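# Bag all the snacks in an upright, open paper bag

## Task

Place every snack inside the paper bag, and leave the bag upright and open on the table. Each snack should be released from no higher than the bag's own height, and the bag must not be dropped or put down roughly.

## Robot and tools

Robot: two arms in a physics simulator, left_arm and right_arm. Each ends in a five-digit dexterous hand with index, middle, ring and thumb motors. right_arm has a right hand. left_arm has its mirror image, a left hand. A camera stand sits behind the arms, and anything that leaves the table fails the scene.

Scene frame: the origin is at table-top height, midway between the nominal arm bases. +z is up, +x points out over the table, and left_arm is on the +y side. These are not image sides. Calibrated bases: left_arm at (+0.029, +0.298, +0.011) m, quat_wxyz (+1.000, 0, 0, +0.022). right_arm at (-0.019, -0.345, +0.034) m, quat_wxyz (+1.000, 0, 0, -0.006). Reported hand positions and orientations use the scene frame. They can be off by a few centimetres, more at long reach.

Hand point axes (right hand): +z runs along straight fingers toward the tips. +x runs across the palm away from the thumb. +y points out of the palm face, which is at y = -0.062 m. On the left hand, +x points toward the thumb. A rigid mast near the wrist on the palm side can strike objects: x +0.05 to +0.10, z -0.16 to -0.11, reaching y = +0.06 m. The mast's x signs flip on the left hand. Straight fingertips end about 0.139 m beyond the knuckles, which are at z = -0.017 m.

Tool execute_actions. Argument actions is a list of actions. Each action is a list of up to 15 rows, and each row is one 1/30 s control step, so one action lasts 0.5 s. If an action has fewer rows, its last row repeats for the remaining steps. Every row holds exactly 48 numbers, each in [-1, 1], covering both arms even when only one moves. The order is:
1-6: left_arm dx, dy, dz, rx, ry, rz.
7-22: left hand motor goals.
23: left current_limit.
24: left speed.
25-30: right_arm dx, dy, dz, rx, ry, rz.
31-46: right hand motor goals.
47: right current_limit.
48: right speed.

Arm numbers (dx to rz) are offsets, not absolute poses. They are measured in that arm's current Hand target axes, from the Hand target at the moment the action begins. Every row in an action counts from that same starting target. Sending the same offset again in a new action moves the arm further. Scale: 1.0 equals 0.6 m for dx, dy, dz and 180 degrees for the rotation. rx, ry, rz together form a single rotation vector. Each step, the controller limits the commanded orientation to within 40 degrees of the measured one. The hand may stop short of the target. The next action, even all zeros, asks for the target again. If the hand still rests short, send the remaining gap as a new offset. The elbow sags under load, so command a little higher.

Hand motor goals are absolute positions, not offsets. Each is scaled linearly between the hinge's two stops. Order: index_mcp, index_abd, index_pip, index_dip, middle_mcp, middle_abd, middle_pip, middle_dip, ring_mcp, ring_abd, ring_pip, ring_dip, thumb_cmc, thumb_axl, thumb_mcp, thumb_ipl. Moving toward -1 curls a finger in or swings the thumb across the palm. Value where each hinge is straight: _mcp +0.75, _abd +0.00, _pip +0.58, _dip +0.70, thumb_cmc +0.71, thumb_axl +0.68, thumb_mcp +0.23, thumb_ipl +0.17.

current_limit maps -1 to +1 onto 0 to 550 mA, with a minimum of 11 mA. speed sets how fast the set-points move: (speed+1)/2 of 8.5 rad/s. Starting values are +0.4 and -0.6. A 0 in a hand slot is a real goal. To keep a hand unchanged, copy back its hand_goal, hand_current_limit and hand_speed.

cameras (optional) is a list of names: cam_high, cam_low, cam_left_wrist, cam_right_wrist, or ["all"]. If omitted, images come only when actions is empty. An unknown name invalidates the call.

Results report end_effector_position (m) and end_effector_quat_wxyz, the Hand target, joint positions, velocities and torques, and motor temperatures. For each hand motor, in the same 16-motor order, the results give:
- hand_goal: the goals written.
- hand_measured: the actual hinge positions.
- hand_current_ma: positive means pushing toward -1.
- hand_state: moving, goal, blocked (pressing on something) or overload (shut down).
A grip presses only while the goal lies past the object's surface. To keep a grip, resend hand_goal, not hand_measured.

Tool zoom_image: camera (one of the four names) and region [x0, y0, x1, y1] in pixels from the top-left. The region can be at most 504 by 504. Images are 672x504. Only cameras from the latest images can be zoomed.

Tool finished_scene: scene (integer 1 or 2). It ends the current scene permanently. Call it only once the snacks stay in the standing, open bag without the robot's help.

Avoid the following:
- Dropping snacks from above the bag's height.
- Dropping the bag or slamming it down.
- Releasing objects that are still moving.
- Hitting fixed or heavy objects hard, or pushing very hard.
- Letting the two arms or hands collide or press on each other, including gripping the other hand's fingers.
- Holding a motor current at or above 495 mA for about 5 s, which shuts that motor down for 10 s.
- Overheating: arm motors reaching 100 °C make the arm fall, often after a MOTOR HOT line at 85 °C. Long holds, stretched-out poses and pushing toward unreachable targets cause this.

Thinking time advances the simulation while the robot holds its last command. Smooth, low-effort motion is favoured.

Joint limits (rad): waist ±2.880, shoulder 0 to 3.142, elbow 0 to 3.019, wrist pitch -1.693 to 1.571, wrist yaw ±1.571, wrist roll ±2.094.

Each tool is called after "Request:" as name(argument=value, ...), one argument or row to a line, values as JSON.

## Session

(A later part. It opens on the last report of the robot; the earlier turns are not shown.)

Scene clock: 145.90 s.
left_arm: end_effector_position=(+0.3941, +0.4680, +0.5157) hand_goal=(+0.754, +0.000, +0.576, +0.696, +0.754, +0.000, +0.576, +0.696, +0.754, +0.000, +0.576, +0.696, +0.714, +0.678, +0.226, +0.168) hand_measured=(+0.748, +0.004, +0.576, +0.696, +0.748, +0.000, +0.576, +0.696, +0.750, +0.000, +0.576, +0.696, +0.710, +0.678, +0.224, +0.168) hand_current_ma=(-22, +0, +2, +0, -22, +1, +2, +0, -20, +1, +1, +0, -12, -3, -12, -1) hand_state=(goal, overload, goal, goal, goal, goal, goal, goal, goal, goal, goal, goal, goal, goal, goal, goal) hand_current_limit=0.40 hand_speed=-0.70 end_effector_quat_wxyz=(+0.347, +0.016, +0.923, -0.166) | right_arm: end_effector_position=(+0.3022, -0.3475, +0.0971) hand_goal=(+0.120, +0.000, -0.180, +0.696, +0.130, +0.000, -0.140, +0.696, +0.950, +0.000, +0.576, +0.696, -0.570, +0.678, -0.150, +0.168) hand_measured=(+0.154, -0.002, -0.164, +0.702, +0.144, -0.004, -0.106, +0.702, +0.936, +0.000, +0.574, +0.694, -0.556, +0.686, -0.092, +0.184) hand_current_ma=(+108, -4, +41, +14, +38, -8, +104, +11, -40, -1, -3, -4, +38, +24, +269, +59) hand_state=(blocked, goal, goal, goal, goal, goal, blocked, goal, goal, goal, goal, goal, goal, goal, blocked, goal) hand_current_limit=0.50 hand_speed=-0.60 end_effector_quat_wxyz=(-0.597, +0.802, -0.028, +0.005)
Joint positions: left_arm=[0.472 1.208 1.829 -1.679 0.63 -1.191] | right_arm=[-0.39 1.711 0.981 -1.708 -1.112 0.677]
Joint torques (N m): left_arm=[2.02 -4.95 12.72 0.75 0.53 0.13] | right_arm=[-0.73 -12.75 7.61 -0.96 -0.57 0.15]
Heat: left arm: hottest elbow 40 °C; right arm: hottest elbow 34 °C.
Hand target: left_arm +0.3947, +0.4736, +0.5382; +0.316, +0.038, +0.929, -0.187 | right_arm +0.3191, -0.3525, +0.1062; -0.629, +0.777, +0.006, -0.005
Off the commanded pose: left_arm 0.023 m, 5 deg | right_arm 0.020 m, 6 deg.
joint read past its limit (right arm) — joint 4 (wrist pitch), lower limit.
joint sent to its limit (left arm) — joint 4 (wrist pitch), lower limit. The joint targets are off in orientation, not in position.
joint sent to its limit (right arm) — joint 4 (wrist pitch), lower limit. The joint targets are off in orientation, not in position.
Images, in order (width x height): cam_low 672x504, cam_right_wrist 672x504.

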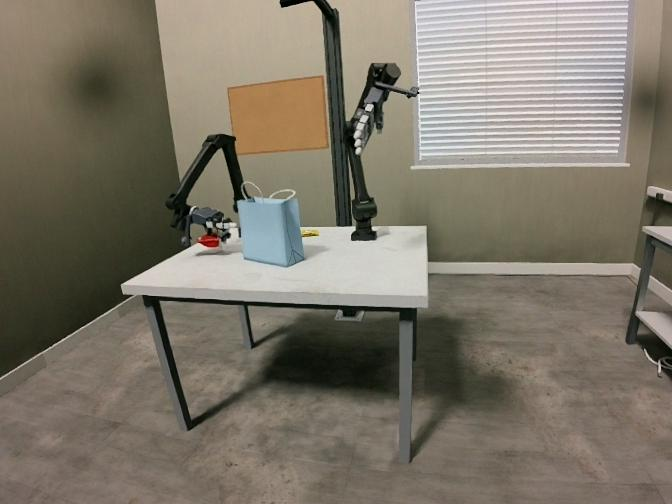

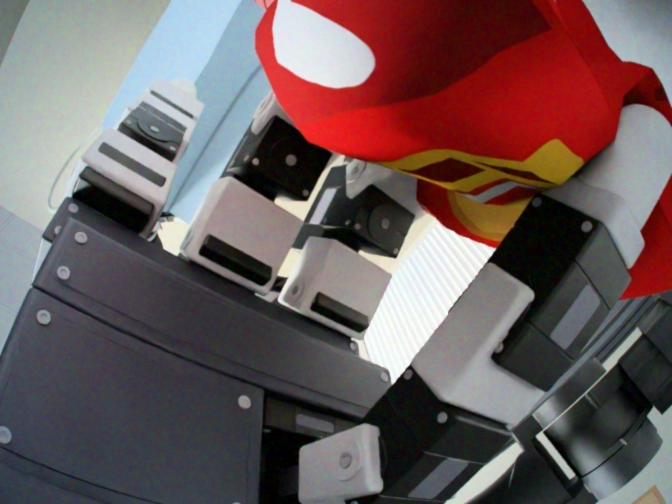

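Request:
execute_actions(
  actions=[
    [[0,0,0,0,0,0,0.754,0,0.576,0.696,0.754,0,0.576,0.696,0.754,0,0.576,0.696,0.714,0.678,0.226,0.168,0.4,-0.7,0.0167,-0.0815,-0.0173,0,0,0,0.12,0,-0.18,0.696,0.13,0,-0.16,0.696,0.95,0,0.576,0.696,-0.571,0.678,-0.18,0.168,0.5,-0.6]],
  ],
  cameras=["cam_low","cam_high","cam_right_wrist"],
)

Request:
zoom_image(
  camera="cam_low",
  region=[170, 200, 270, 280],
)

Request:
zoom_image(
  camera="cam_high",
  region=[90, 230, 290, 390],
)

Scene clock: 147.33 s.
left_arm: end_effector_position=(+0.3941, +0.4680, +0.5157) hand_goal=(+0.754, +0.000, +0.576, +0.696, +0.754, +0.000, +0.576, +0.696, +0.754, +0.000, +0.576, +0.696, +0.714, +0.678, +0.226, +0.168) hand_measured=(+0.748, +0.004, +0.576, +0.696, +0.748, +0.000, +0.576, +0.696, +0.750, +0.000, +0.576, +0.696, +0.710, +0.678, +0.224, +0.168) hand_current_ma=(-22, +0, +2, +0, -22, +1, +2, +0, -20, +1, +1, +0, -12, -3, -12, -1) hand_state=(goal, overload, goal, goal, goal, goal, goal, goal, goal, goal, goal, goal, goal, goal, goal, goal) hand_current_limit=0.40 hand_speed=-0.70 end_effector_quat_wxyz=(+0.347, +0.016, +0.923, -0.166) | right_arm: end_effector_position=(+0.3126, -0.3467, +0.1450) hand_goal=(+0.120, +0.000, -0.180, +0.696, +0.130, +0.000, -0.160, +0.696, +0.950, +0.000, +0.576, +0.696, -0.570, +0.678, -0.180, +0.168) hand_measured=(+0.152, -0.002, -0.164, +0.702, +0.148, -0.004, -0.120, +0.702, +0.936, +0.000, +0.574, +0.694, -0.554, +0.686, -0.100, +0.186) hand_current_ma=(+106, -4, +41, +14, +50, -8, +125, +13, -40, -1, -3, -4, +40, +24, +395, +68) hand_state=(blocked, goal, goal, goal, goal, goal, blocked, goal, goal, goal, goal, goal, goal, goal, blocked, goal) hand_current_limit=0.50 hand_speed=-0.60 end_effector_quat_wxyz=(-0.580, +0.814, -0.041, +0.022)
Joint positions: left_arm=[0.472 1.208 1.829 -1.679 0.63 -1.191] | right_arm=[-0.372 1.586 1.023 -1.708 -1.128 0.832]
Joint torques (N m): left_arm=[2.14 -4.95 12.71 0.7 0.55 0.13] | right_arm=[-1.49 -11.87 8.81 -0.62 -0.72 0.15]
Heat: left arm: hottest elbow 40 °C; right arm: hottest elbow 34 °C.
Hand target: left_arm +0.3947, +0.4736, +0.5382; +0.316, +0.038, +0.929, -0.187 | right_arm +0.3292, -0.3523, +0.1562; -0.629, +0.777, +0.006, -0.005
Off the commanded pose: left_arm 0.023 m, 5 deg | right_arm 0.021 m, 9 deg.
joint read past its limit (right arm) — joint 4 (wrist pitch), lower limit.
joint sent to its limit (left arm) — joint 4 (wrist pitch), lower limit. The joint targets are off in orientation, not in position.
joint sent to its limit (right arm) — joint 4 (wrist pitch), lower limit. The joint targets are off in orientation, not in position.
Images, in order (width x height): cam_high 672x504, cam_low 672x504, cam_right_wrist 672x504.

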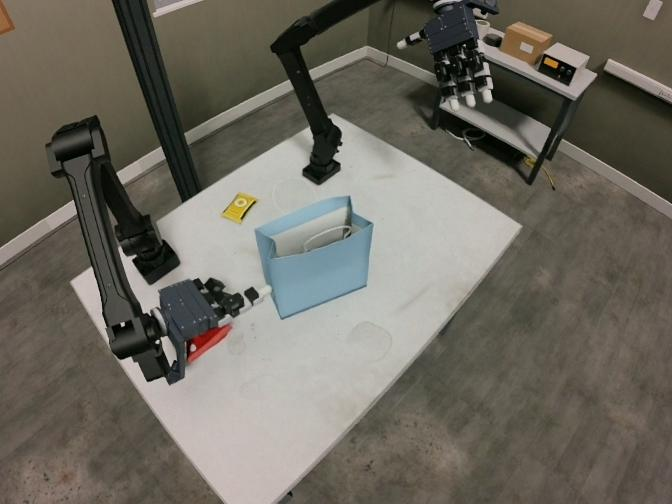

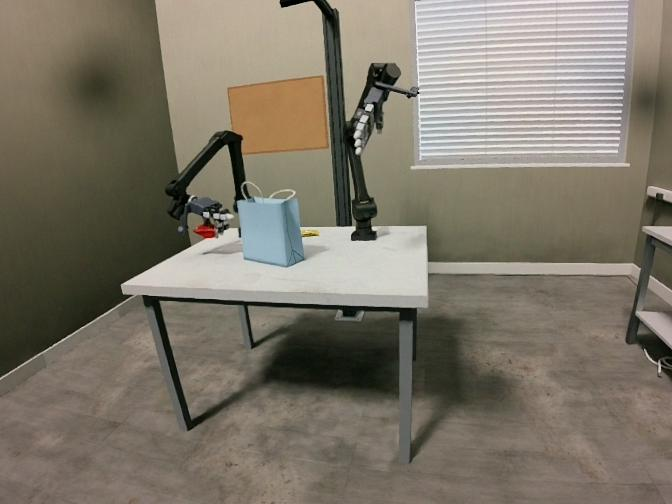

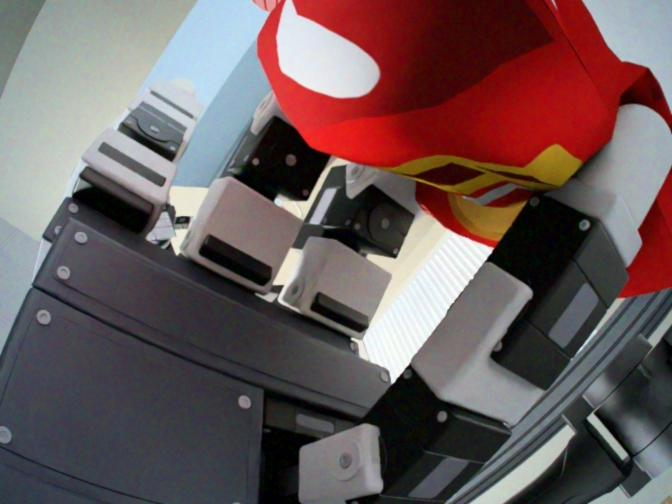

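Scaled by 5.040.

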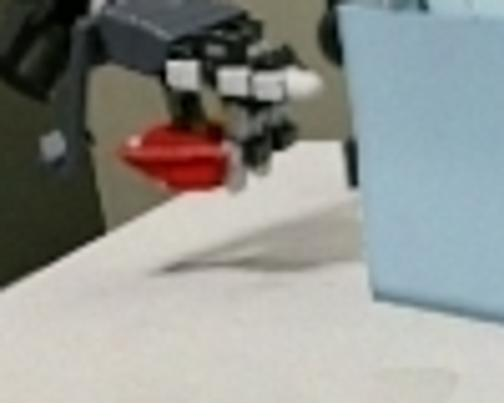

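Scaled by 2.520.

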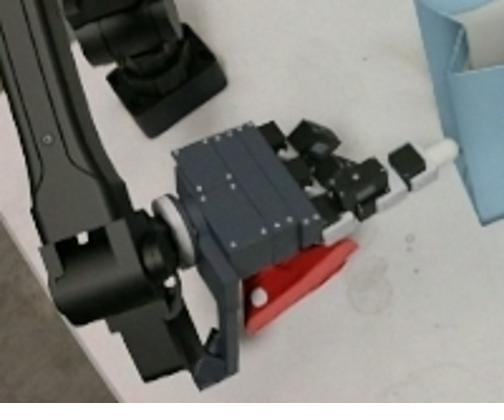

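Request:
execute_actions(
  actions=[
    [[0,0,0,0,0,0,0.754,0,0.576,0.696,0.754,0,0.576,0.696,0.754,0,0.576,0.696,0.714,0.678,0.226,0.168,0.4,-0.7,0,-0.1026,-0.158,0,0,0,0.12,0,-0.18,0.696,0.13,0,-0.16,0.696,0.95,0,0.576,0.696,-0.571,0.678,-0.17,0.168,0.5,-0.7]],
    [[0,0,0,0,0,0,0.754,0,0.576,0.696,0.754,0,0.576,0.696,0.754,0,0.576,0.696,0.714,0.678,0.226,0.168,0.4,-0.7,0,-0.163,-0.0347,0,0,0,0.12,0,-0.18,0.696,0.13,0,-0.16,0.696,0.95,0,0.576,0.696,-0.571,0.678,-0.17,0.168,0.5,-0.7]],
  ],
  cameras=["cam_low","cam_high","cam_right_wrist"],
)

Request:
zoom_image(
  camera="cam_low",
  region=[150, 150, 310, 278],
)

Scene clock: 150.17 s.
left_arm: end_effector_position=(+0.3941, +0.4680, +0.5157) hand_goal=(+0.754, +0.000, +0.576, +0.696, +0.754, +0.000, +0.576, +0.696, +0.754, +0.000, +0.576, +0.696, +0.714, +0.678, +0.226, +0.168) hand_measured=(+0.748, +0.004, +0.576, +0.696, +0.748, +0.000, +0.576, +0.696, +0.750, +0.000, +0.576, +0.696, +0.710, +0.678, +0.224, +0.168) hand_current_ma=(-22, +0, +2, +0, -22, +1, +2, +0, -20, +1, +1, +0, -12, -3, -12, -1) hand_state=(goal, overload, goal, goal, goal, goal, goal, goal, goal, goal, goal, goal, goal, goal, goal, goal) hand_current_limit=0.40 hand_speed=-0.70 end_effector_quat_wxyz=(+0.347, +0.016, +0.923, -0.166) | right_arm: end_effector_position=(+0.3212, -0.4240, +0.3145) hand_goal=(+0.120, +0.000, -0.180, +0.696, +0.130, +0.000, -0.160, +0.696, +0.950, +0.000, +0.576, +0.696, -0.570, +0.678, -0.170, +0.168) hand_measured=(+0.152, -0.002, -0.164, +0.702, +0.150, -0.004, -0.122, +0.702, +0.936, +0.000, +0.574, +0.694, -0.554, +0.686, -0.100, +0.186) hand_current_ma=(+106, -4, +41, +14, +55, -8, +121, +14, -40, -1, -3, -4, +43, +24, +335, +68) hand_state=(blocked, goal, goal, goal, goal, goal, blocked, goal, goal, goal, goal, goal, goal, goal, blocked, goal) hand_current_limit=0.50 hand_speed=-0.70 end_effector_quat_wxyz=(-0.494, +0.843, -0.147, +0.156)
Joint positions: left_arm=[0.472 1.208 1.829 -1.679 0.63 -1.191] | right_arm=[-0.54 1.283 1.279 -1.708 -1.083 1.279]
Joint torques (N m): left_arm=[2.14 -4.84 12.74 0.7 0.53 0.12] | right_arm=[-2.26 -10.05 11.64 0.21 -0.88 0.09]
Heat: left arm: hottest elbow 40 °C; right arm: hottest elbow 34 °C.
Hand target: left_arm +0.3947, +0.4736, +0.5382; +0.316, +0.038, +0.929, -0.187 | right_arm +0.3306, -0.4324, +0.3361; -0.629, +0.777, +0.006, -0.005
Off the commanded pose: left_arm 0.023 m, 5 deg | right_arm 0.025 m, 31 deg.
joint read past its limit (right arm) — joint 4 (wrist pitch), lower limit.
joint sent to its limit (left arm) — joint 4 (wrist pitch), lower limit. The joint targets are off in orientation, not in position.
joint sent to its limit (right arm) — joint 4 (wrist pitch), lower limit. The joint targets are off in orientation, not in position.
Images, in order (width x height): cam_high 672x504, cam_low 672x504, cam_right_wrist 672x504.

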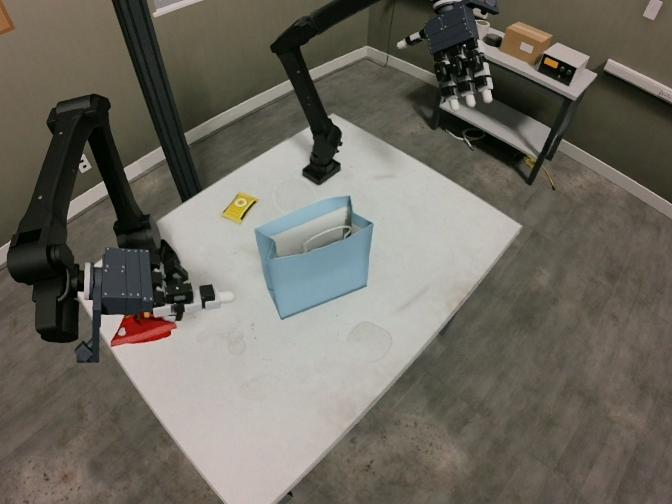

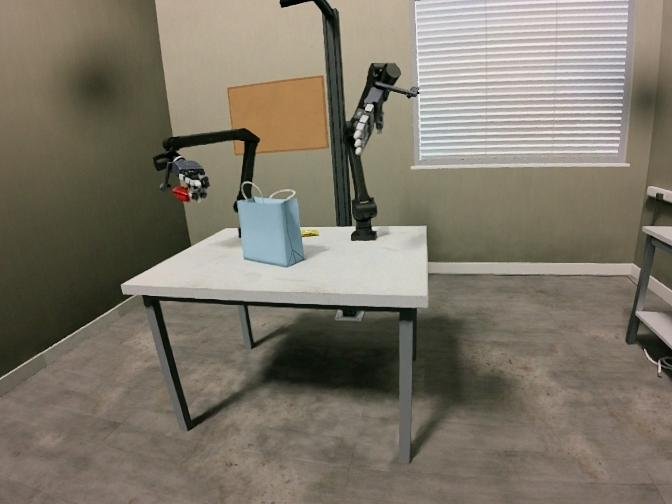

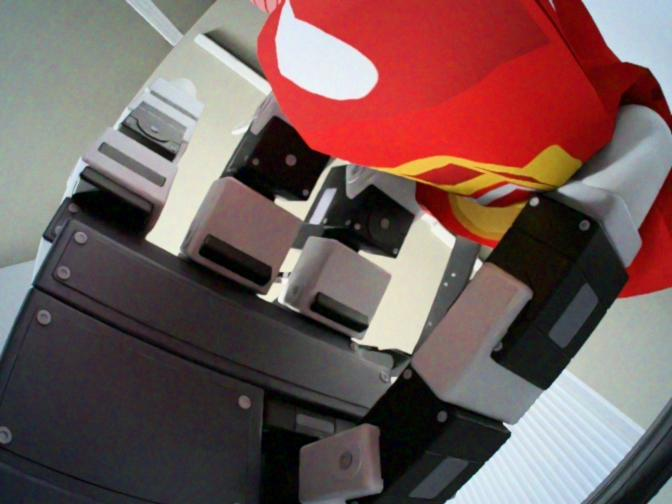

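Scaled by 3.150.

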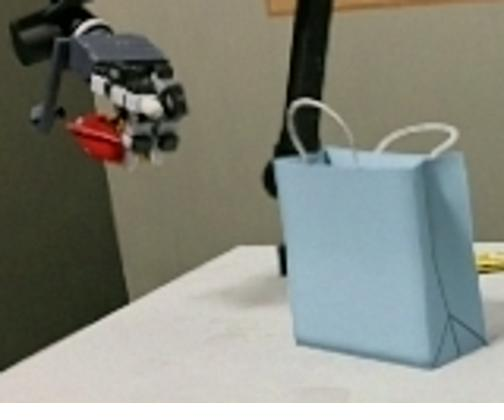

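Request:
execute_actions(
  actions=[
    [[0,0,0,0,0,0,0.754,0,0.576,0.696,0.754,0,0.576,0.696,0.754,0,0.576,0.696,0.714,0.678,0.226,0.168,0.4,-0.7,0,-0.0984,0.0302,-0.061,-0.0924,-0.0196,0.12,0,-0.18,0.696,0.13,0,-0.16,0.696,0.95,0,0.576,0.696,-0.571,0.678,-0.17,0.168,0.5,-0.7]],
    [[0,0,0,0,0,0,0.754,0,0.576,0.696,0.754,0,0.576,0.696,0.754,0,0.576,0.696,0.714,0.678,0.226,0.168,0.4,-0.7,0.036,-0.12,0.0697,-0.061,-0.0869,-0.0369,0.12,0,-0.18,0.696,0.13,0,-0.16,0.696,0.95,0,0.576,0.696,-0.571,0.678,-0.17,0.168,0.5,-0.7]],
  ],
  cameras=["cam_high"],
)

Scene clock: 152.83 s.
left_arm: end_effector_position=(+0.3941, +0.4680, +0.5157) hand_goal=(+0.754, +0.000, +0.576, +0.696, +0.754, +0.000, +0.576, +0.696, +0.754, +0.000, +0.576, +0.696, +0.714, +0.678, +0.226, +0.168) hand_measured=(+0.748, +0.004, +0.576, +0.696, +0.748, +0.000, +0.576, +0.696, +0.750, +0.000, +0.576, +0.696, +0.710, +0.678, +0.224, +0.168) hand_current_ma=(-22, +0, +2, +0, -22, +1, +2, +0, -20, +1, +1, +0, -12, -3, -12, -1) hand_state=(goal, overload, goal, goal, goal, goal, goal, goal, goal, goal, goal, goal, goal, goal, goal, goal) hand_current_limit=0.40 hand_speed=-0.70 end_effector_quat_wxyz=(+0.347, +0.016, +0.923, -0.166) | right_arm: end_effector_position=(+0.3223, -0.3292, +0.4107) hand_goal=(+0.120, +0.000, -0.180, +0.696, +0.130, +0.000, -0.160, +0.696, +0.950, +0.000, +0.576, +0.696, -0.570, +0.678, -0.170, +0.168) hand_measured=(+0.152, -0.002, -0.164, +0.702, +0.152, -0.004, -0.122, +0.702, +0.936, +0.000, +0.574, +0.694, -0.552, +0.686, -0.102, +0.186) hand_current_ma=(+106, -4, +41, +14, +67, -8, +118, +14, -36, -1, -3, -4, +46, +24, +330, +68) hand_state=(blocked, goal, goal, goal, blocked, goal, blocked, goal, goal, goal, goal, goal, goal, goal, blocked, goal) hand_current_limit=0.50 hand_speed=-0.70 end_effector_quat_wxyz=(-0.333, +0.926, +0.089, +0.153)
Joint positions: left_arm=[0.472 1.208 1.829 -1.679 0.63 -1.191] | right_arm=[-0.084 1.147 1.495 -1.704 -0.725 1.363]
Joint torques (N m): left_arm=[2.08 -5.13 12.72 0.72 0.53 0.12] | right_arm=[-1.26 -8.76 12.93 0.68 -0.36 -0.12]
Heat: left arm: hottest elbow 40 °C; right arm: hottest elbow 35 °C.
Hand target: left_arm +0.3947, +0.4736, +0.5382; +0.316, +0.038, +0.929, -0.187 | right_arm +0.3319, -0.3320, +0.4394; -0.439, +0.856, +0.235, -0.136
Off the commanded pose: left_arm 0.023 m, 5 deg | right_arm 0.030 m, 44 deg; orientation clipped; orientation clipped at the end of an earlier action of this call.
joint sent to its limit (left arm) — joint 4 (wrist pitch), lower limit. The joint targets are off in orientation, not in position.
joint sent to its limit (right arm) — joint 4 (wrist pitch), lower limit. The joint targets are off in orientation, not in position.
Images, in order (width x height): cam_high 672x504.

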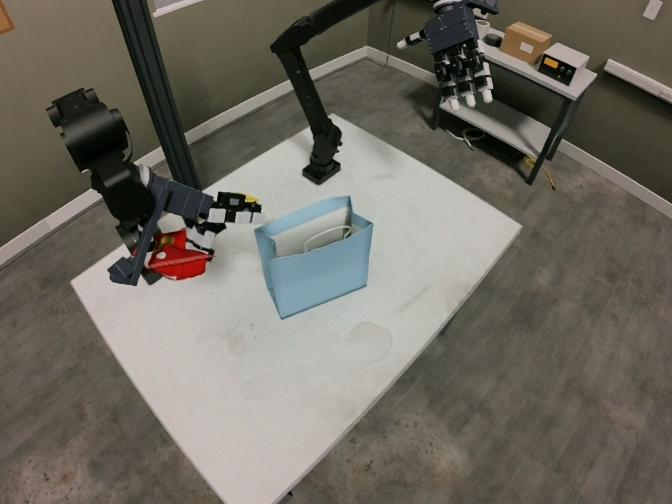

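Request:
execute_actions(
  actions=[
    [[0,0,0,0,0,0,0.754,0,0.576,0.696,0.754,0,0.576,0.696,0.754,0,0.576,0.696,0.714,0.678,0.226,0.168,0.4,-0.7,0.0786,-0.103,0.0598,-0.1167,0,0,0.12,0,-0.18,0.696,0.13,0,-0.16,0.696,0.95,0,0.576,0.696,-0.571,0.678,-0.17,0.168,0.5,-0.7]],
  ],
  cameras=["cam_high"],
)

Scene clock: 154.57 s.
left_arm: end_effector_position=(+0.3941, +0.4680, +0.5157) hand_goal=(+0.754, +0.000, +0.576, +0.696, +0.754, +0.000, +0.576, +0.696, +0.754, +0.000, +0.576, +0.696, +0.714, +0.678, +0.226, +0.168) hand_measured=(+0.748, +0.004, +0.576, +0.696, +0.748, +0.000, +0.576, +0.696, +0.750, +0.000, +0.576, +0.696, +0.710, +0.678, +0.224, +0.168) hand_current_ma=(-22, +0, +2, +0, -22, +1, +2, +0, -20, +1, +1, +0, -12, -3, -12, -1) hand_state=(goal, overload, goal, goal, goal, goal, goal, goal, goal, goal, goal, goal, goal, goal, goal, goal) hand_current_limit=0.40 hand_speed=-0.70 end_effector_quat_wxyz=(+0.347, +0.016, +0.923, -0.166) | right_arm: end_effector_position=(+0.3309, -0.2508, +0.4363) hand_goal=(+0.120, +0.000, -0.180, +0.696, +0.130, +0.000, -0.160, +0.696, +0.950, +0.000, +0.576, +0.696, -0.570, +0.678, -0.170, +0.168) hand_measured=(+0.154, -0.002, -0.164, +0.702, +0.154, -0.004, -0.124, +0.702, +0.940, +0.000, +0.574, +0.694, -0.552, +0.686, -0.104, +0.186) hand_current_ma=(+111, -3, +41, +14, +74, -8, +114, +14, -27, -1, -3, -4, +52, +24, +316, +68) hand_state=(blocked, goal, goal, goal, blocked, goal, blocked, goal, goal, goal, goal, goal, goal, goal, blocked, goal) hand_current_limit=0.50 hand_speed=-0.70 end_effector_quat_wxyz=(-0.248, +0.941, +0.199, +0.118)
Joint positions: left_arm=[0.472 1.208 1.829 -1.679 0.63 -1.191] | right_arm=[0.266 1.212 1.629 -1.703 -0.484 1.476]
Joint torques (N m): left_arm=[2.2 -5.13 12.75 0.72 0.54 0.12] | right_arm=[-1.96 -8.82 13.44 0.87 -0.08 0.03]
Heat: left arm: hottest elbow 40 °C; right arm: hottest elbow 35 °C.
Hand target: left_arm +0.3947, +0.4736, +0.5382; +0.316, +0.038, +0.929, -0.187 | right_arm +0.3388, -0.2515, +0.4680; -0.276, +0.922, +0.256, -0.091
Off the commanded pose: left_arm 0.023 m, 5 deg | right_arm 0.033 m, 25 deg.
joint sent to its limit (left arm) — joint 4 (wrist pitch), lower limit. The joint targets are off in orientation, not in position.
joint sent to its limit (right arm) — joint 4 (wrist pitch), lower limit. The joint targets are off in orientation, not in position.
Images, in order (width x height): cam_high 672x504.

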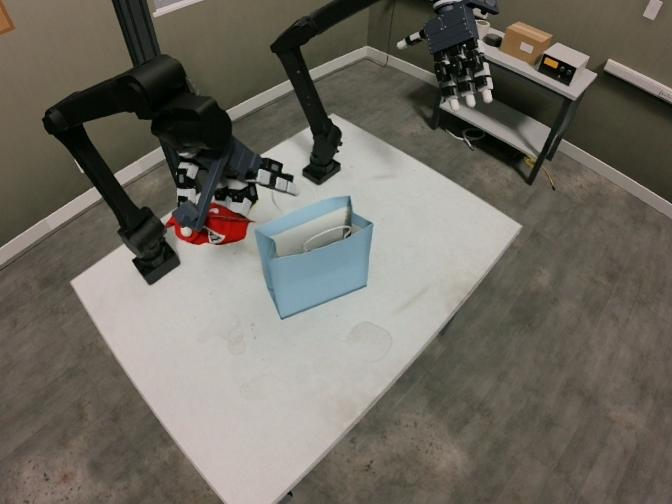

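Request:
execute_actions(
  actions=[
    [[0,0,0,0,0,0,0.754,0,0.576,0.696,0.754,0,0.576,0.696,0.754,0,0.576,0.696,0.714,0.678,0.226,0.168,0.4,-0.7,0.081,-0.1014,0.0654,-0.0026,-0.057,-0.0831,0.12,0,-0.18,0.696,0.13,0,-0.16,0.696,0.95,0,0.576,0.696,-0.571,0.678,-0.17,0.168,0.5,-0.7]],
  ],
  cameras=["cam_high","cam_low"],
)

Request:
zoom_image(
  camera="cam_high",
  region=[150, 80, 390, 280],
)

Scene clock: 156.07 s.
left_arm: end_effector_position=(+0.3941, +0.4680, +0.5157) hand_goal=(+0.754, +0.000, +0.576, +0.696, +0.754, +0.000, +0.576, +0.696, +0.754, +0.000, +0.576, +0.696, +0.714, +0.678, +0.226, +0.168) hand_measured=(+0.748, +0.004, +0.576, +0.696, +0.748, +0.000, +0.576, +0.696, +0.750, +0.000, +0.576, +0.696, +0.710, +0.678, +0.224, +0.168) hand_current_ma=(-22, +0, +2, +0, -22, +1, +2, +0, -20, +1, +1, +0, -12, -3, -12, -1) hand_state=(goal, overload, goal, goal, goal, goal, goal, goal, goal, goal, goal, goal, goal, goal, goal, goal) hand_current_limit=0.40 hand_speed=-0.70 end_effector_quat_wxyz=(+0.347, +0.016, +0.923, -0.166) | right_arm: end_effector_position=(+0.3342, -0.1654, +0.4327) hand_goal=(+0.120, +0.000, -0.180, +0.696, +0.130, +0.000, -0.160, +0.696, +0.950, +0.000, +0.576, +0.696, -0.570, +0.678, -0.170, +0.168) hand_measured=(+0.154, -0.002, -0.164, +0.702, +0.154, -0.004, -0.124, +0.702, +0.940, +0.000, +0.574, +0.694, -0.552, +0.686, -0.104, +0.186) hand_current_ma=(+112, -3, +41, +14, +75, -8, +114, +14, -26, -1, -3, -4, +52, +24, +313, +68) hand_state=(blocked, goal, goal, goal, blocked, goal, blocked, goal, goal, goal, goal, goal, goal, goal, blocked, goal) hand_current_limit=0.50 hand_speed=-0.70 end_effector_quat_wxyz=(-0.250, +0.905, +0.332, +0.091)
Joint positions: left_arm=[0.472 1.208 1.829 -1.679 0.63 -1.191] | right_arm=[0.48 1.29 1.684 -1.703 -0.475 1.398]
Joint torques (N m): left_arm=[2.08 -4.95 12.75 0.72 0.53 0.13] | right_arm=[-1.73 -10.7 13.31 1.07 -0.09 -0.14]
Heat: left arm: hottest elbow 40 °C; right arm: hottest elbow 35 °C.
Hand target: left_arm +0.3947, +0.4736, +0.5382; +0.316, +0.038, +0.929, -0.187 | right_arm +0.3426, -0.1645, +0.4678; -0.257, +0.870, +0.398, -0.135
Off the commanded pose: left_arm 0.023 m, 5 deg | right_arm 0.036 m, 27 deg.
joint sent to its limit (left arm) — joint 4 (wrist pitch), lower limit. The joint targets are off in orientation, not in position.
joint sent to its limit (right arm) — joint 4 (wrist pitch), lower limit. The joint targets are off in orientation, not in position.
Images, in order (width x height): cam_high 672x504, cam_low 672x504.

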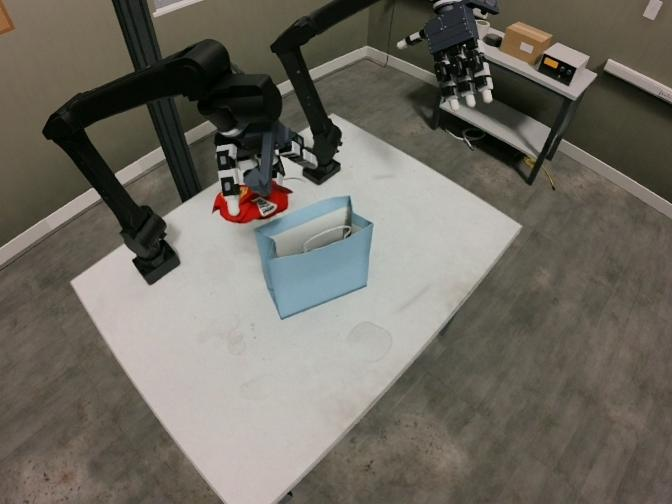

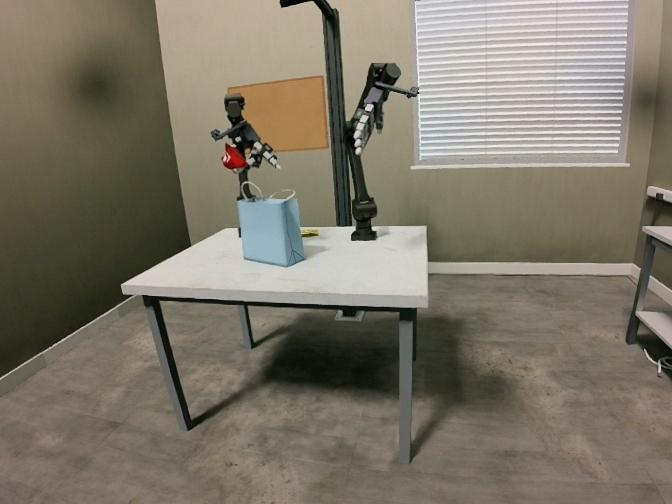

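Scaled by 2.100.

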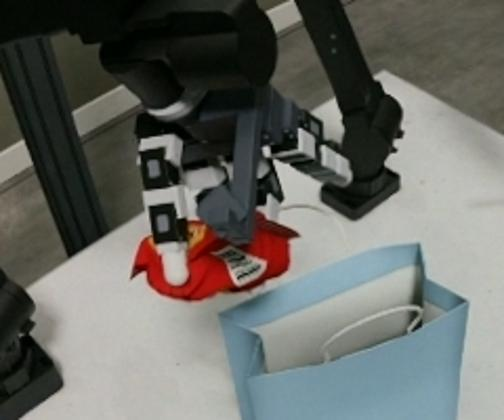

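Request:
zoom_image(
  camera="cam_low",
  region=[200, 80, 320, 280],
)

Scaled by 2.520.

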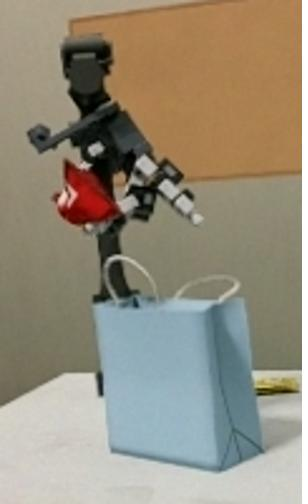

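Request:
execute_actions(
  actions=[
    [[0,0,0,0,0,0,0.754,0,0.576,0.696,0.754,0,0.576,0.696,0.754,0,0.576,0.696,0.714,0.678,0.226,0.168,0.4,-0.7,0.0632,-0.0676,0.0428,-0.033,-0.0524,-0.0784,0.12,0,-0.18,0.696,0.13,0,-0.16,0.696,0.95,0,0.576,0.696,-0.571,0.678,-0.17,0.168,0.5,-0.7]],
  ],
  cameras=["cam_high","cam_low"],
)

Request:
zoom_image(
  camera="cam_high",
  region=[150, 80, 390, 280],
)

Request:
zoom_image(
  camera="cam_low",
  region=[200, 80, 320, 280],
)

Scene clock: 162.73 s.
left_arm: end_effector_position=(+0.3941, +0.4680, +0.5157) hand_goal=(+0.754, +0.000, +0.576, +0.696, +0.754, +0.000, +0.576, +0.696, +0.754, +0.000, +0.576, +0.696, +0.714, +0.678, +0.226, +0.168) hand_measured=(+0.748, +0.004, +0.576, +0.696, +0.748, +0.000, +0.576, +0.696, +0.750, +0.000, +0.576, +0.696, +0.710, +0.678, +0.224, +0.168) hand_current_ma=(-22, +0, +2, +0, -22, +1, +2, +0, -20, +1, +1, +0, -12, -3, -12, -1) hand_state=(goal, overload, goal, goal, goal, goal, goal, goal, goal, goal, goal, goal, goal, goal, goal, goal) hand_current_limit=0.40 hand_speed=-0.70 end_effector_quat_wxyz=(+0.347, +0.016, +0.923, -0.166) | right_arm: end_effector_position=(+0.3209, -0.1078, +0.4337) hand_goal=(+0.120, +0.000, -0.180, +0.696, +0.130, +0.000, -0.160, +0.696, +0.950, +0.000, +0.576, +0.696, -0.570, +0.678, -0.170, +0.168) hand_measured=(+0.154, -0.002, -0.164, +0.702, +0.154, -0.004, -0.124, +0.702, +0.940, +0.000, +0.574, +0.694, -0.552, +0.686, -0.106, +0.186) hand_current_ma=(+114, -3, +41, +14, +76, -8, +114, +14, -23, -1, -3, -4, +52, +24, +310, +68) hand_state=(blocked, goal, goal, goal, blocked, goal, blocked, goal, goal, goal, goal, goal, goal, goal, blocked, goal) hand_current_limit=0.50 hand_speed=-0.70 end_effector_quat_wxyz=(-0.194, +0.850, +0.481, +0.092)
Joint positions: left_arm=[0.472 1.208 1.829 -1.679 0.63 -1.191] | right_arm=[0.676 1.306 1.691 -1.703 -0.355 1.25]
Joint torques (N m): left_arm=[2.08 -4.95 12.72 0.73 0.54 0.13] | right_arm=[-1.49 -10.34 13.5 0.79 0.08 -0.14]
Heat: left arm: hottest elbow 40 °C; right arm: hottest elbow 36 °C.
Hand target: left_arm +0.3947, +0.4736, +0.5382; +0.316, +0.038, +0.929, -0.187 | right_arm +0.3305, -0.1043, +0.4678; -0.193, +0.813, +0.528, -0.153
Off the commanded pose: left_arm 0.023 m, 5 deg | right_arm 0.036 m, 29 deg.
joint sent to its limit (left arm) — joint 4 (wrist pitch), lower limit. The joint targets are off in orientation, not in position.
joint sent to its limit (right arm) — joint 4 (wrist pitch), lower limit. The joint targets are off in orientation, not in position.
Images, in order (width x height): cam_high 672x504, cam_low 672x504.

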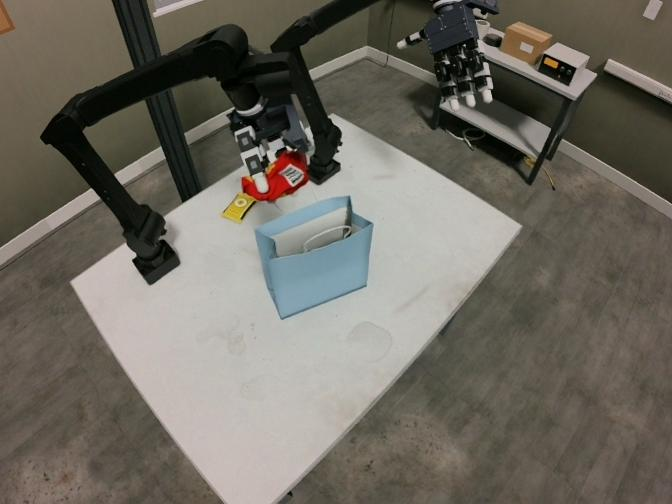

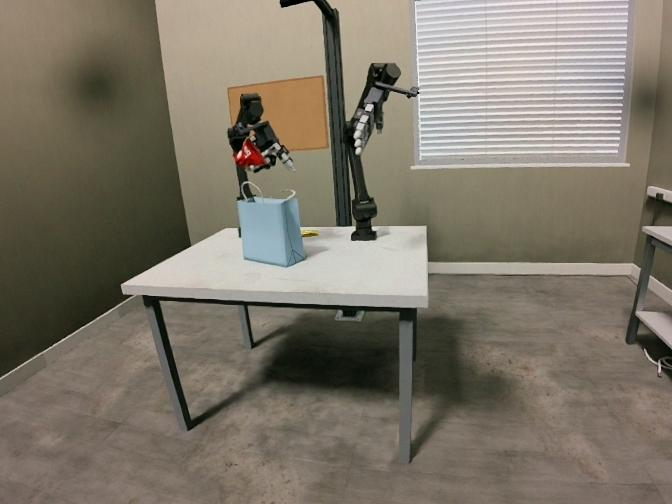

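Scaled by 2.100.

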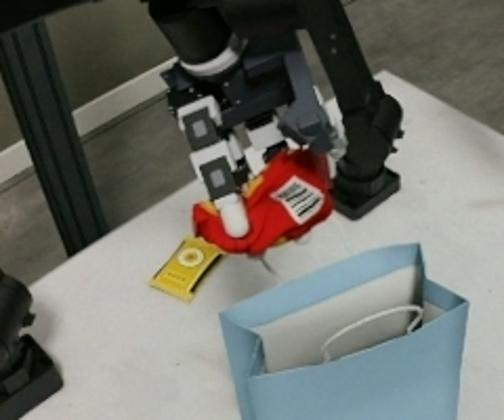

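Scaled by 2.520.

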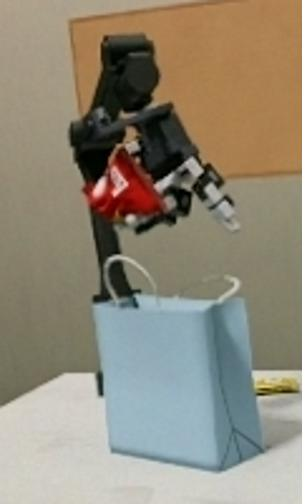

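Request:
execute_actions(
  actions=[
    [[0,0,0,0,0,0,0.754,0,0.576,0.696,0.754,0,0.576,0.696,0.754,0,0.576,0.696,0.714,0.678,0.226,0.168,0.4,-0.7,0.0938,-0.0329,0.0129,0,0,0,0.12,0,-0.18,0.696,0.13,0,-0.16,0.696,0.95,0,0.576,0.696,-0.571,0.678,-0.17,0.168,0.5,-0.7]],
  ],
  cameras=["cam_high","cam_low"],
)

Request:
zoom_image(
  camera="cam_high",
  region=[210, 100, 410, 268],
)

Request:
zoom_image(
  camera="cam_low",
  region=[200, 80, 320, 280],
)

Scene clock: 165.27 s.
left_arm: end_effector_position=(+0.3941, +0.4680, +0.5157) hand_goal=(+0.754, +0.000, +0.576, +0.696, +0.754, +0.000, +0.576, +0.696, +0.754, +0.000, +0.576, +0.696, +0.714, +0.678, +0.226, +0.168) hand_measured=(+0.748, +0.004, +0.576, +0.696, +0.748, +0.000, +0.576, +0.696, +0.750, +0.000, +0.576, +0.696, +0.710, +0.678, +0.224, +0.168) hand_current_ma=(-22, +0, +2, +0, -22, +1, +2, +0, -20, +1, +1, +0, -12, -3, -12, -1) hand_state=(goal, overload, goal, goal, goal, goal, goal, goal, goal, goal, goal, goal, goal, goal, goal, goal) hand_current_limit=0.40 hand_speed=-0.70 end_effector_quat_wxyz=(+0.347, +0.016, +0.923, -0.166) | right_arm: end_effector_position=(+0.3282, -0.0453, +0.4288) hand_goal=(+0.120, +0.000, -0.180, +0.696, +0.130, +0.000, -0.160, +0.696, +0.950, +0.000, +0.576, +0.696, -0.570, +0.678, -0.170, +0.168) hand_measured=(+0.154, -0.002, -0.164, +0.702, +0.154, -0.004, -0.124, +0.702, +0.940, +0.000, +0.574, +0.694, -0.552, +0.686, -0.106, +0.186) hand_current_ma=(+114, -2, +41, +14, +76, -7, +114, +14, -23, -1, -3, -4, +52, +24, +309, +68) hand_state=(blocked, goal, goal, goal, blocked, goal, blocked, goal, goal, goal, goal, goal, goal, goal, blocked, goal) hand_current_limit=0.50 hand_speed=-0.70 end_effector_quat_wxyz=(-0.206, +0.838, +0.500, +0.072)
Joint positions: left_arm=[0.472 1.208 1.829 -1.679 0.63 -1.191] | right_arm=[0.767 1.435 1.809 -1.703 -0.37 1.295]
Joint torques (N m): left_arm=[2.08 -4.89 12.68 0.76 0.53 0.12] | right_arm=[-1.55 -13.1 13.52 0.9 -0.12 0.04]
Heat: left arm: hottest elbow 40 °C; right arm: hottest elbow 36 °C.
Hand target: left_arm +0.3947, +0.4736, +0.5382; +0.316, +0.038, +0.929, -0.187 | right_arm +0.3336, -0.0444, +0.4680; -0.193, +0.813, +0.528, -0.152
Off the commanded pose: left_arm 0.023 m, 5 deg | right_arm 0.039 m, 26 deg.
joint sent to its limit (left arm) — joint 4 (wrist pitch), lower limit. The joint targets are off in orientation, not in position.
joint sent to its limit (right arm) — joint 4 (wrist pitch), lower limit. The joint targets are off in orientation, not in position.
Images, in order (width x height): cam_high 672x504, cam_low 672x504.

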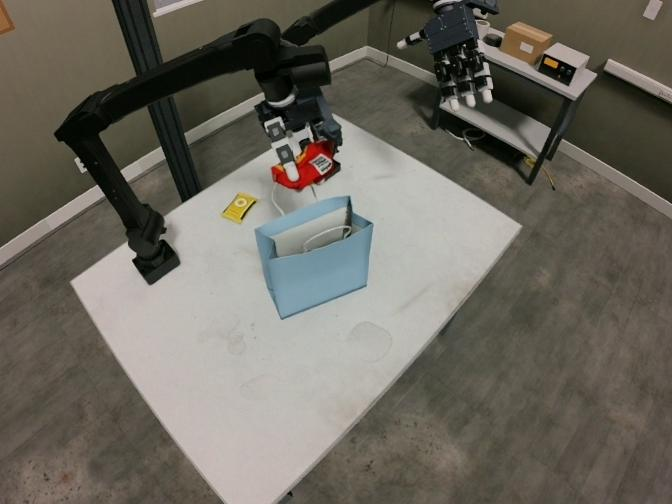

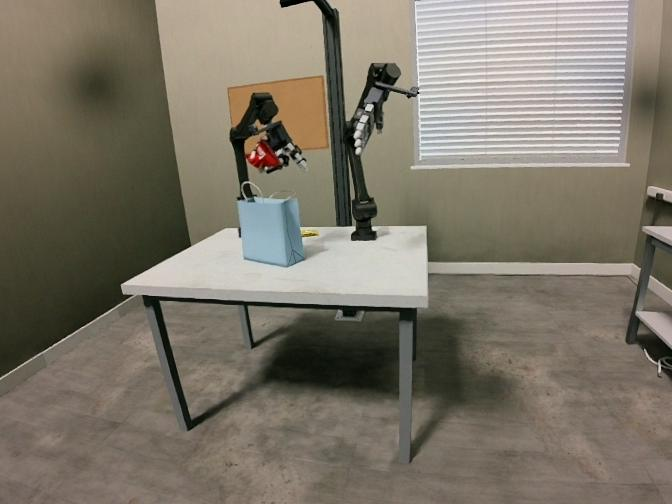

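Scaled by 2.520.

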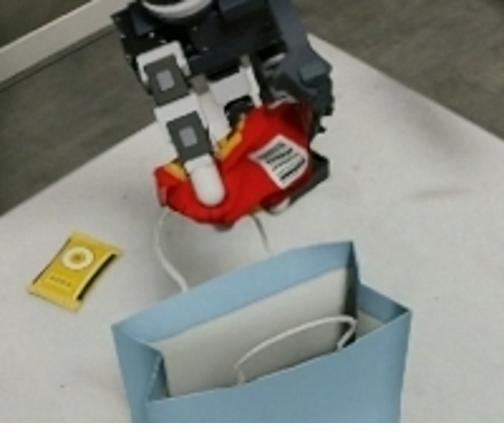

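Scaled by 2.520.

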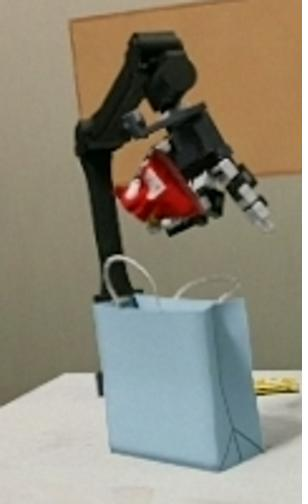

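Request:
execute_actions(
  actions=[
    [[0,0,0,0,0,0,0.754,0,0.576,0.696,0.754,0,0.576,0.696,0.754,0,0.576,0.696,0.714,0.678,0.226,0.168,0.4,-0.7,0.0355,0.0222,0.0811,0,0,0,0.12,0,-0.18,0.696,0.13,0,-0.16,0.696,0.95,0,0.576,0.696,-0.571,0.678,-0.17,0.168,0.5,-0.7]],
  ],
  cameras=["cam_high","cam_low"],
)

Request:
zoom_image(
  camera="cam_high",
  region=[210, 100, 410, 268],
)

Request:
zoom_image(
  camera="cam_low",
  region=[200, 80, 320, 280],
)

Scene clock: 167.30 s.
left_arm: end_effector_position=(+0.3941, +0.4680, +0.5157) hand_goal=(+0.754, +0.000, +0.576, +0.696, +0.754, +0.000, +0.576, +0.696, +0.754, +0.000, +0.576, +0.696, +0.714, +0.678, +0.226, +0.168) hand_measured=(+0.748, +0.004, +0.576, +0.696, +0.748, +0.000, +0.576, +0.696, +0.750, +0.000, +0.576, +0.696, +0.710, +0.678, +0.224, +0.168) hand_current_ma=(-22, +0, +2, +0, -22, +1, +2, +0, -20, +1, +1, +0, -12, -3, -12, -1) hand_state=(goal, overload, goal, goal, goal, goal, goal, goal, goal, goal, goal, goal, goal, goal, goal, goal) hand_current_limit=0.40 hand_speed=-0.70 end_effector_quat_wxyz=(+0.347, +0.016, +0.923, -0.166) | right_arm: end_effector_position=(+0.3324, -0.0240, +0.3972) hand_goal=(+0.120, +0.000, -0.180, +0.696, +0.130, +0.000, -0.160, +0.696, +0.950, +0.000, +0.576, +0.696, -0.570, +0.678, -0.170, +0.168) hand_measured=(+0.154, -0.002, -0.164, +0.702, +0.154, -0.004, -0.124, +0.702, +0.940, +0.000, +0.574, +0.694, -0.552, +0.686, -0.106, +0.186) hand_current_ma=(+114, -2, +41, +14, +76, -7, +114, +14, -23, -1, -3, -4, +52, +24, +309, +68) hand_state=(blocked, goal, goal, goal, blocked, goal, blocked, goal, goal, goal, goal, goal, goal, goal, blocked, goal) hand_current_limit=0.50 hand_speed=-0.70 end_effector_quat_wxyz=(-0.208, +0.838, +0.503, +0.033)
Joint positions: left_arm=[0.472 1.208 1.829 -1.679 0.63 -1.191] | right_arm=[0.785 1.505 1.809 -1.703 -0.391 1.296]
Joint torques (N m): left_arm=[2.2 -4.89 12.72 0.7 0.53 0.13] | right_arm=[-0.91 -14.45 10.73 0.64 -0.16 0.11]
Heat: left arm: hottest elbow 40 °C; right arm: hottest elbow 36 °C.
Hand target: left_arm +0.3947, +0.4736, +0.5382; +0.316, +0.038, +0.929, -0.187 | right_arm +0.3308, -0.0223, +0.4178; -0.193, +0.813, +0.527, -0.153
Off the commanded pose: left_arm 0.023 m, 5 deg | right_arm 0.021 m, 22 deg.
joint sent to its limit (left arm) — joint 4 (wrist pitch), lower limit. The joint targets are off in orientation, not in position.
joint sent to its limit (right arm) — joint 4 (wrist pitch), lower limit. The joint targets are off in orientation, not in position.
Images, in order (width x height): cam_high 672x504, cam_low 672x504.

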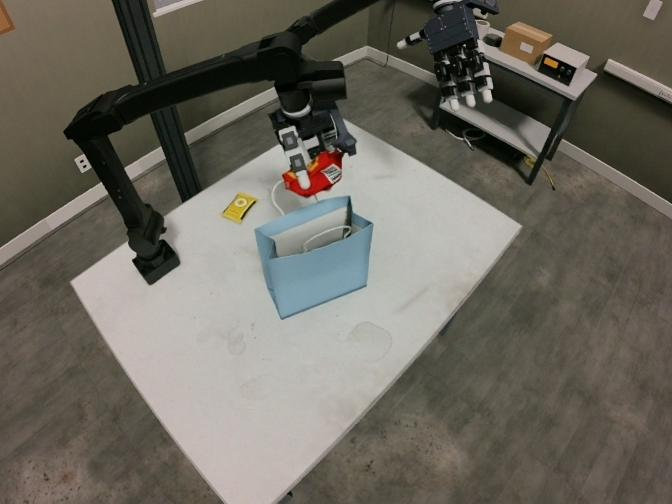

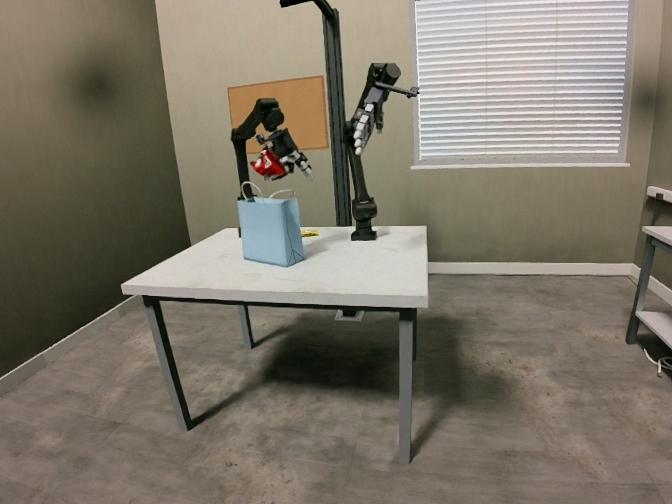

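Scaled by 2.520.

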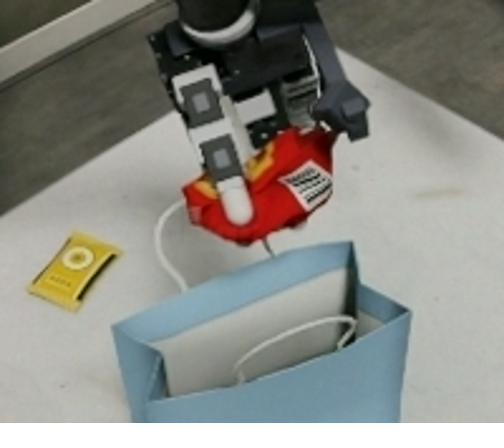

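Scaled by 2.520.

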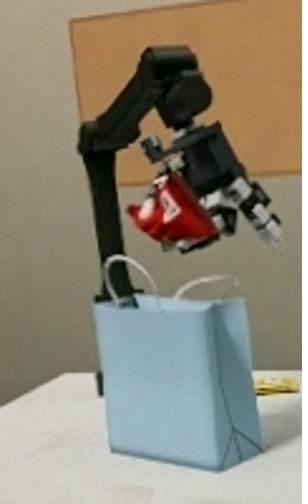

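Request:
execute_actions(
  actions=[
    [[0,0,0,0,0,0,0.754,0,0.576,0.696,0.754,0,0.576,0.696,0.754,0,0.576,0.696,0.714,0.678,0.226,0.168,0.4,-0.7,0.0,0.0317,0.0778,0,0,0,0.12,0,-0.18,0.696,0.13,0,-0.16,0.696,0.95,0,0.576,0.696,-0.571,0.678,-0.17,0.168,0.5,-0.7]],
  ],
  cameras=["cam_high","cam_low"],
)

Request:
zoom_image(
  camera="cam_high",
  region=[210, 100, 410, 268],
)

Request:
zoom_image(
  camera="cam_low",
  region=[200, 80, 320, 280],
)

Scene clock: 168.70 s.
left_arm: end_effector_position=(+0.3941, +0.4680, +0.5157) hand_goal=(+0.754, +0.000, +0.576, +0.696, +0.754, +0.000, +0.576, +0.696, +0.754, +0.000, +0.576, +0.696, +0.714, +0.678, +0.226, +0.168) hand_measured=(+0.748, +0.004, +0.576, +0.696, +0.748, +0.000, +0.576, +0.696, +0.750, +0.000, +0.576, +0.696, +0.710, +0.678, +0.224, +0.168) hand_current_ma=(-22, +0, +2, +0, -22, +1, +2, +0, -20, +1, +1, +0, -12, -3, -12, -1) hand_state=(goal, overload, goal, goal, goal, goal, goal, goal, goal, goal, goal, goal, goal, goal, goal, goal) hand_current_limit=0.40 hand_speed=-0.70 end_effector_quat_wxyz=(+0.347, +0.016, +0.923, -0.166) | right_arm: end_effector_position=(+0.3281, -0.0235, +0.3628) hand_goal=(+0.120, +0.000, -0.180, +0.696, +0.130, +0.000, -0.160, +0.696, +0.950, +0.000, +0.576, +0.696, -0.570, +0.678, -0.170, +0.168) hand_measured=(+0.154, -0.002, -0.164, +0.702, +0.154, -0.004, -0.124, +0.702, +0.940, +0.000, +0.574, +0.694, -0.552, +0.686, -0.106, +0.186) hand_current_ma=(+114, -2, +41, +14, +76, -7, +114, +14, -23, -1, -3, -4, +52, +24, +309, +68) hand_state=(blocked, goal, goal, goal, blocked, goal, blocked, goal, goal, goal, goal, goal, goal, goal, blocked, goal) hand_current_limit=0.50 hand_speed=-0.70 end_effector_quat_wxyz=(-0.206, +0.839, +0.503, -0.006)
Joint positions: left_arm=[0.472 1.208 1.829 -1.679 0.63 -1.191] | right_arm=[0.786 1.531 1.752 -1.703 -0.406 1.283]
Joint torques (N m): left_arm=[2.08 -5.07 12.74 0.72 0.54 0.13] | right_arm=[-0.67 -13.74 7.98 0.57 -0.1 -0.13]
Heat: left arm: hottest elbow 40 °C; right arm: hottest elbow 36 °C.
Hand target: left_arm +0.3947, +0.4736, +0.5382; +0.316, +0.038, +0.929, -0.187 | right_arm +0.3248, -0.0221, +0.3678; -0.193, +0.813, +0.528, -0.153
Off the commanded pose: left_arm 0.023 m, 5 deg | right_arm 0.006 m, 17 deg.
joint sent to its limit (left arm) — joint 4 (wrist pitch), lower limit. The joint targets are off in orientation, not in position.
joint sent to its limit (right arm) — joint 4 (wrist pitch), lower limit. The joint targets are off in orientation, not in position.
Images, in order (width x height): cam_high 672x504, cam_low 672x504.

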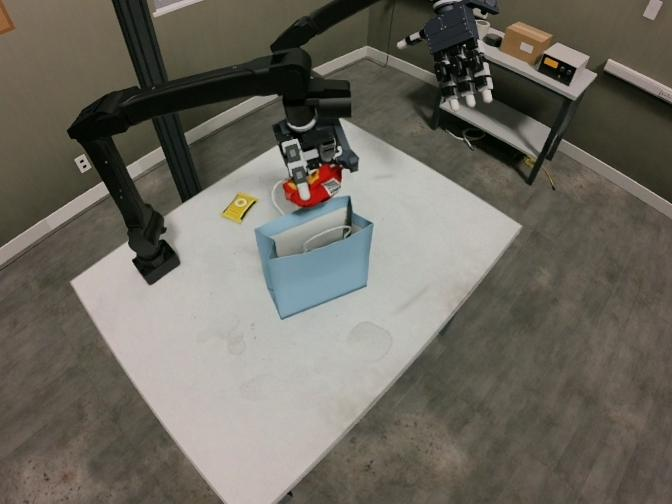

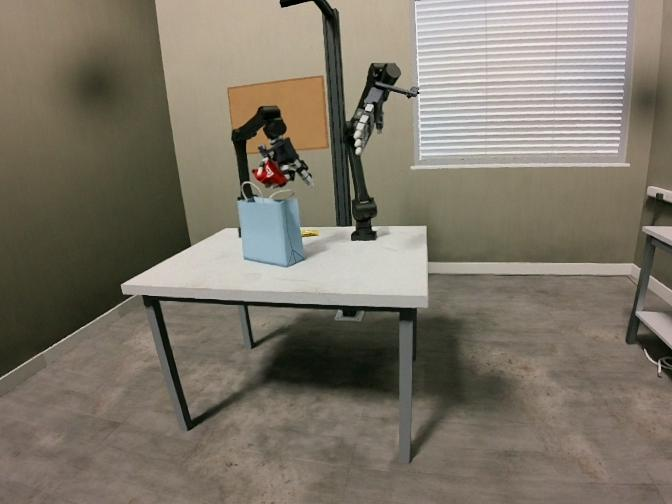

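Scaled by 2.520.

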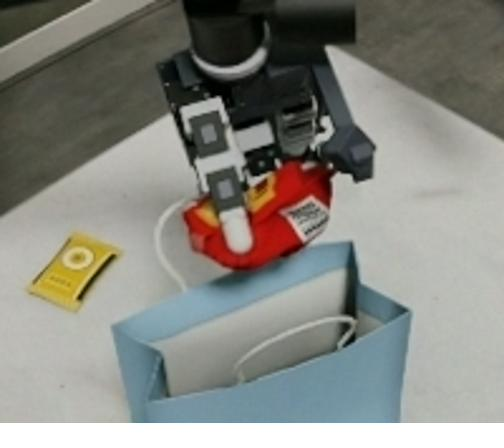

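Scaled by 2.520.

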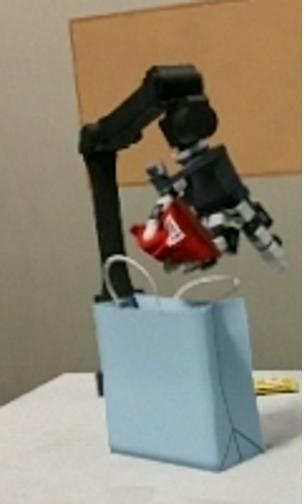

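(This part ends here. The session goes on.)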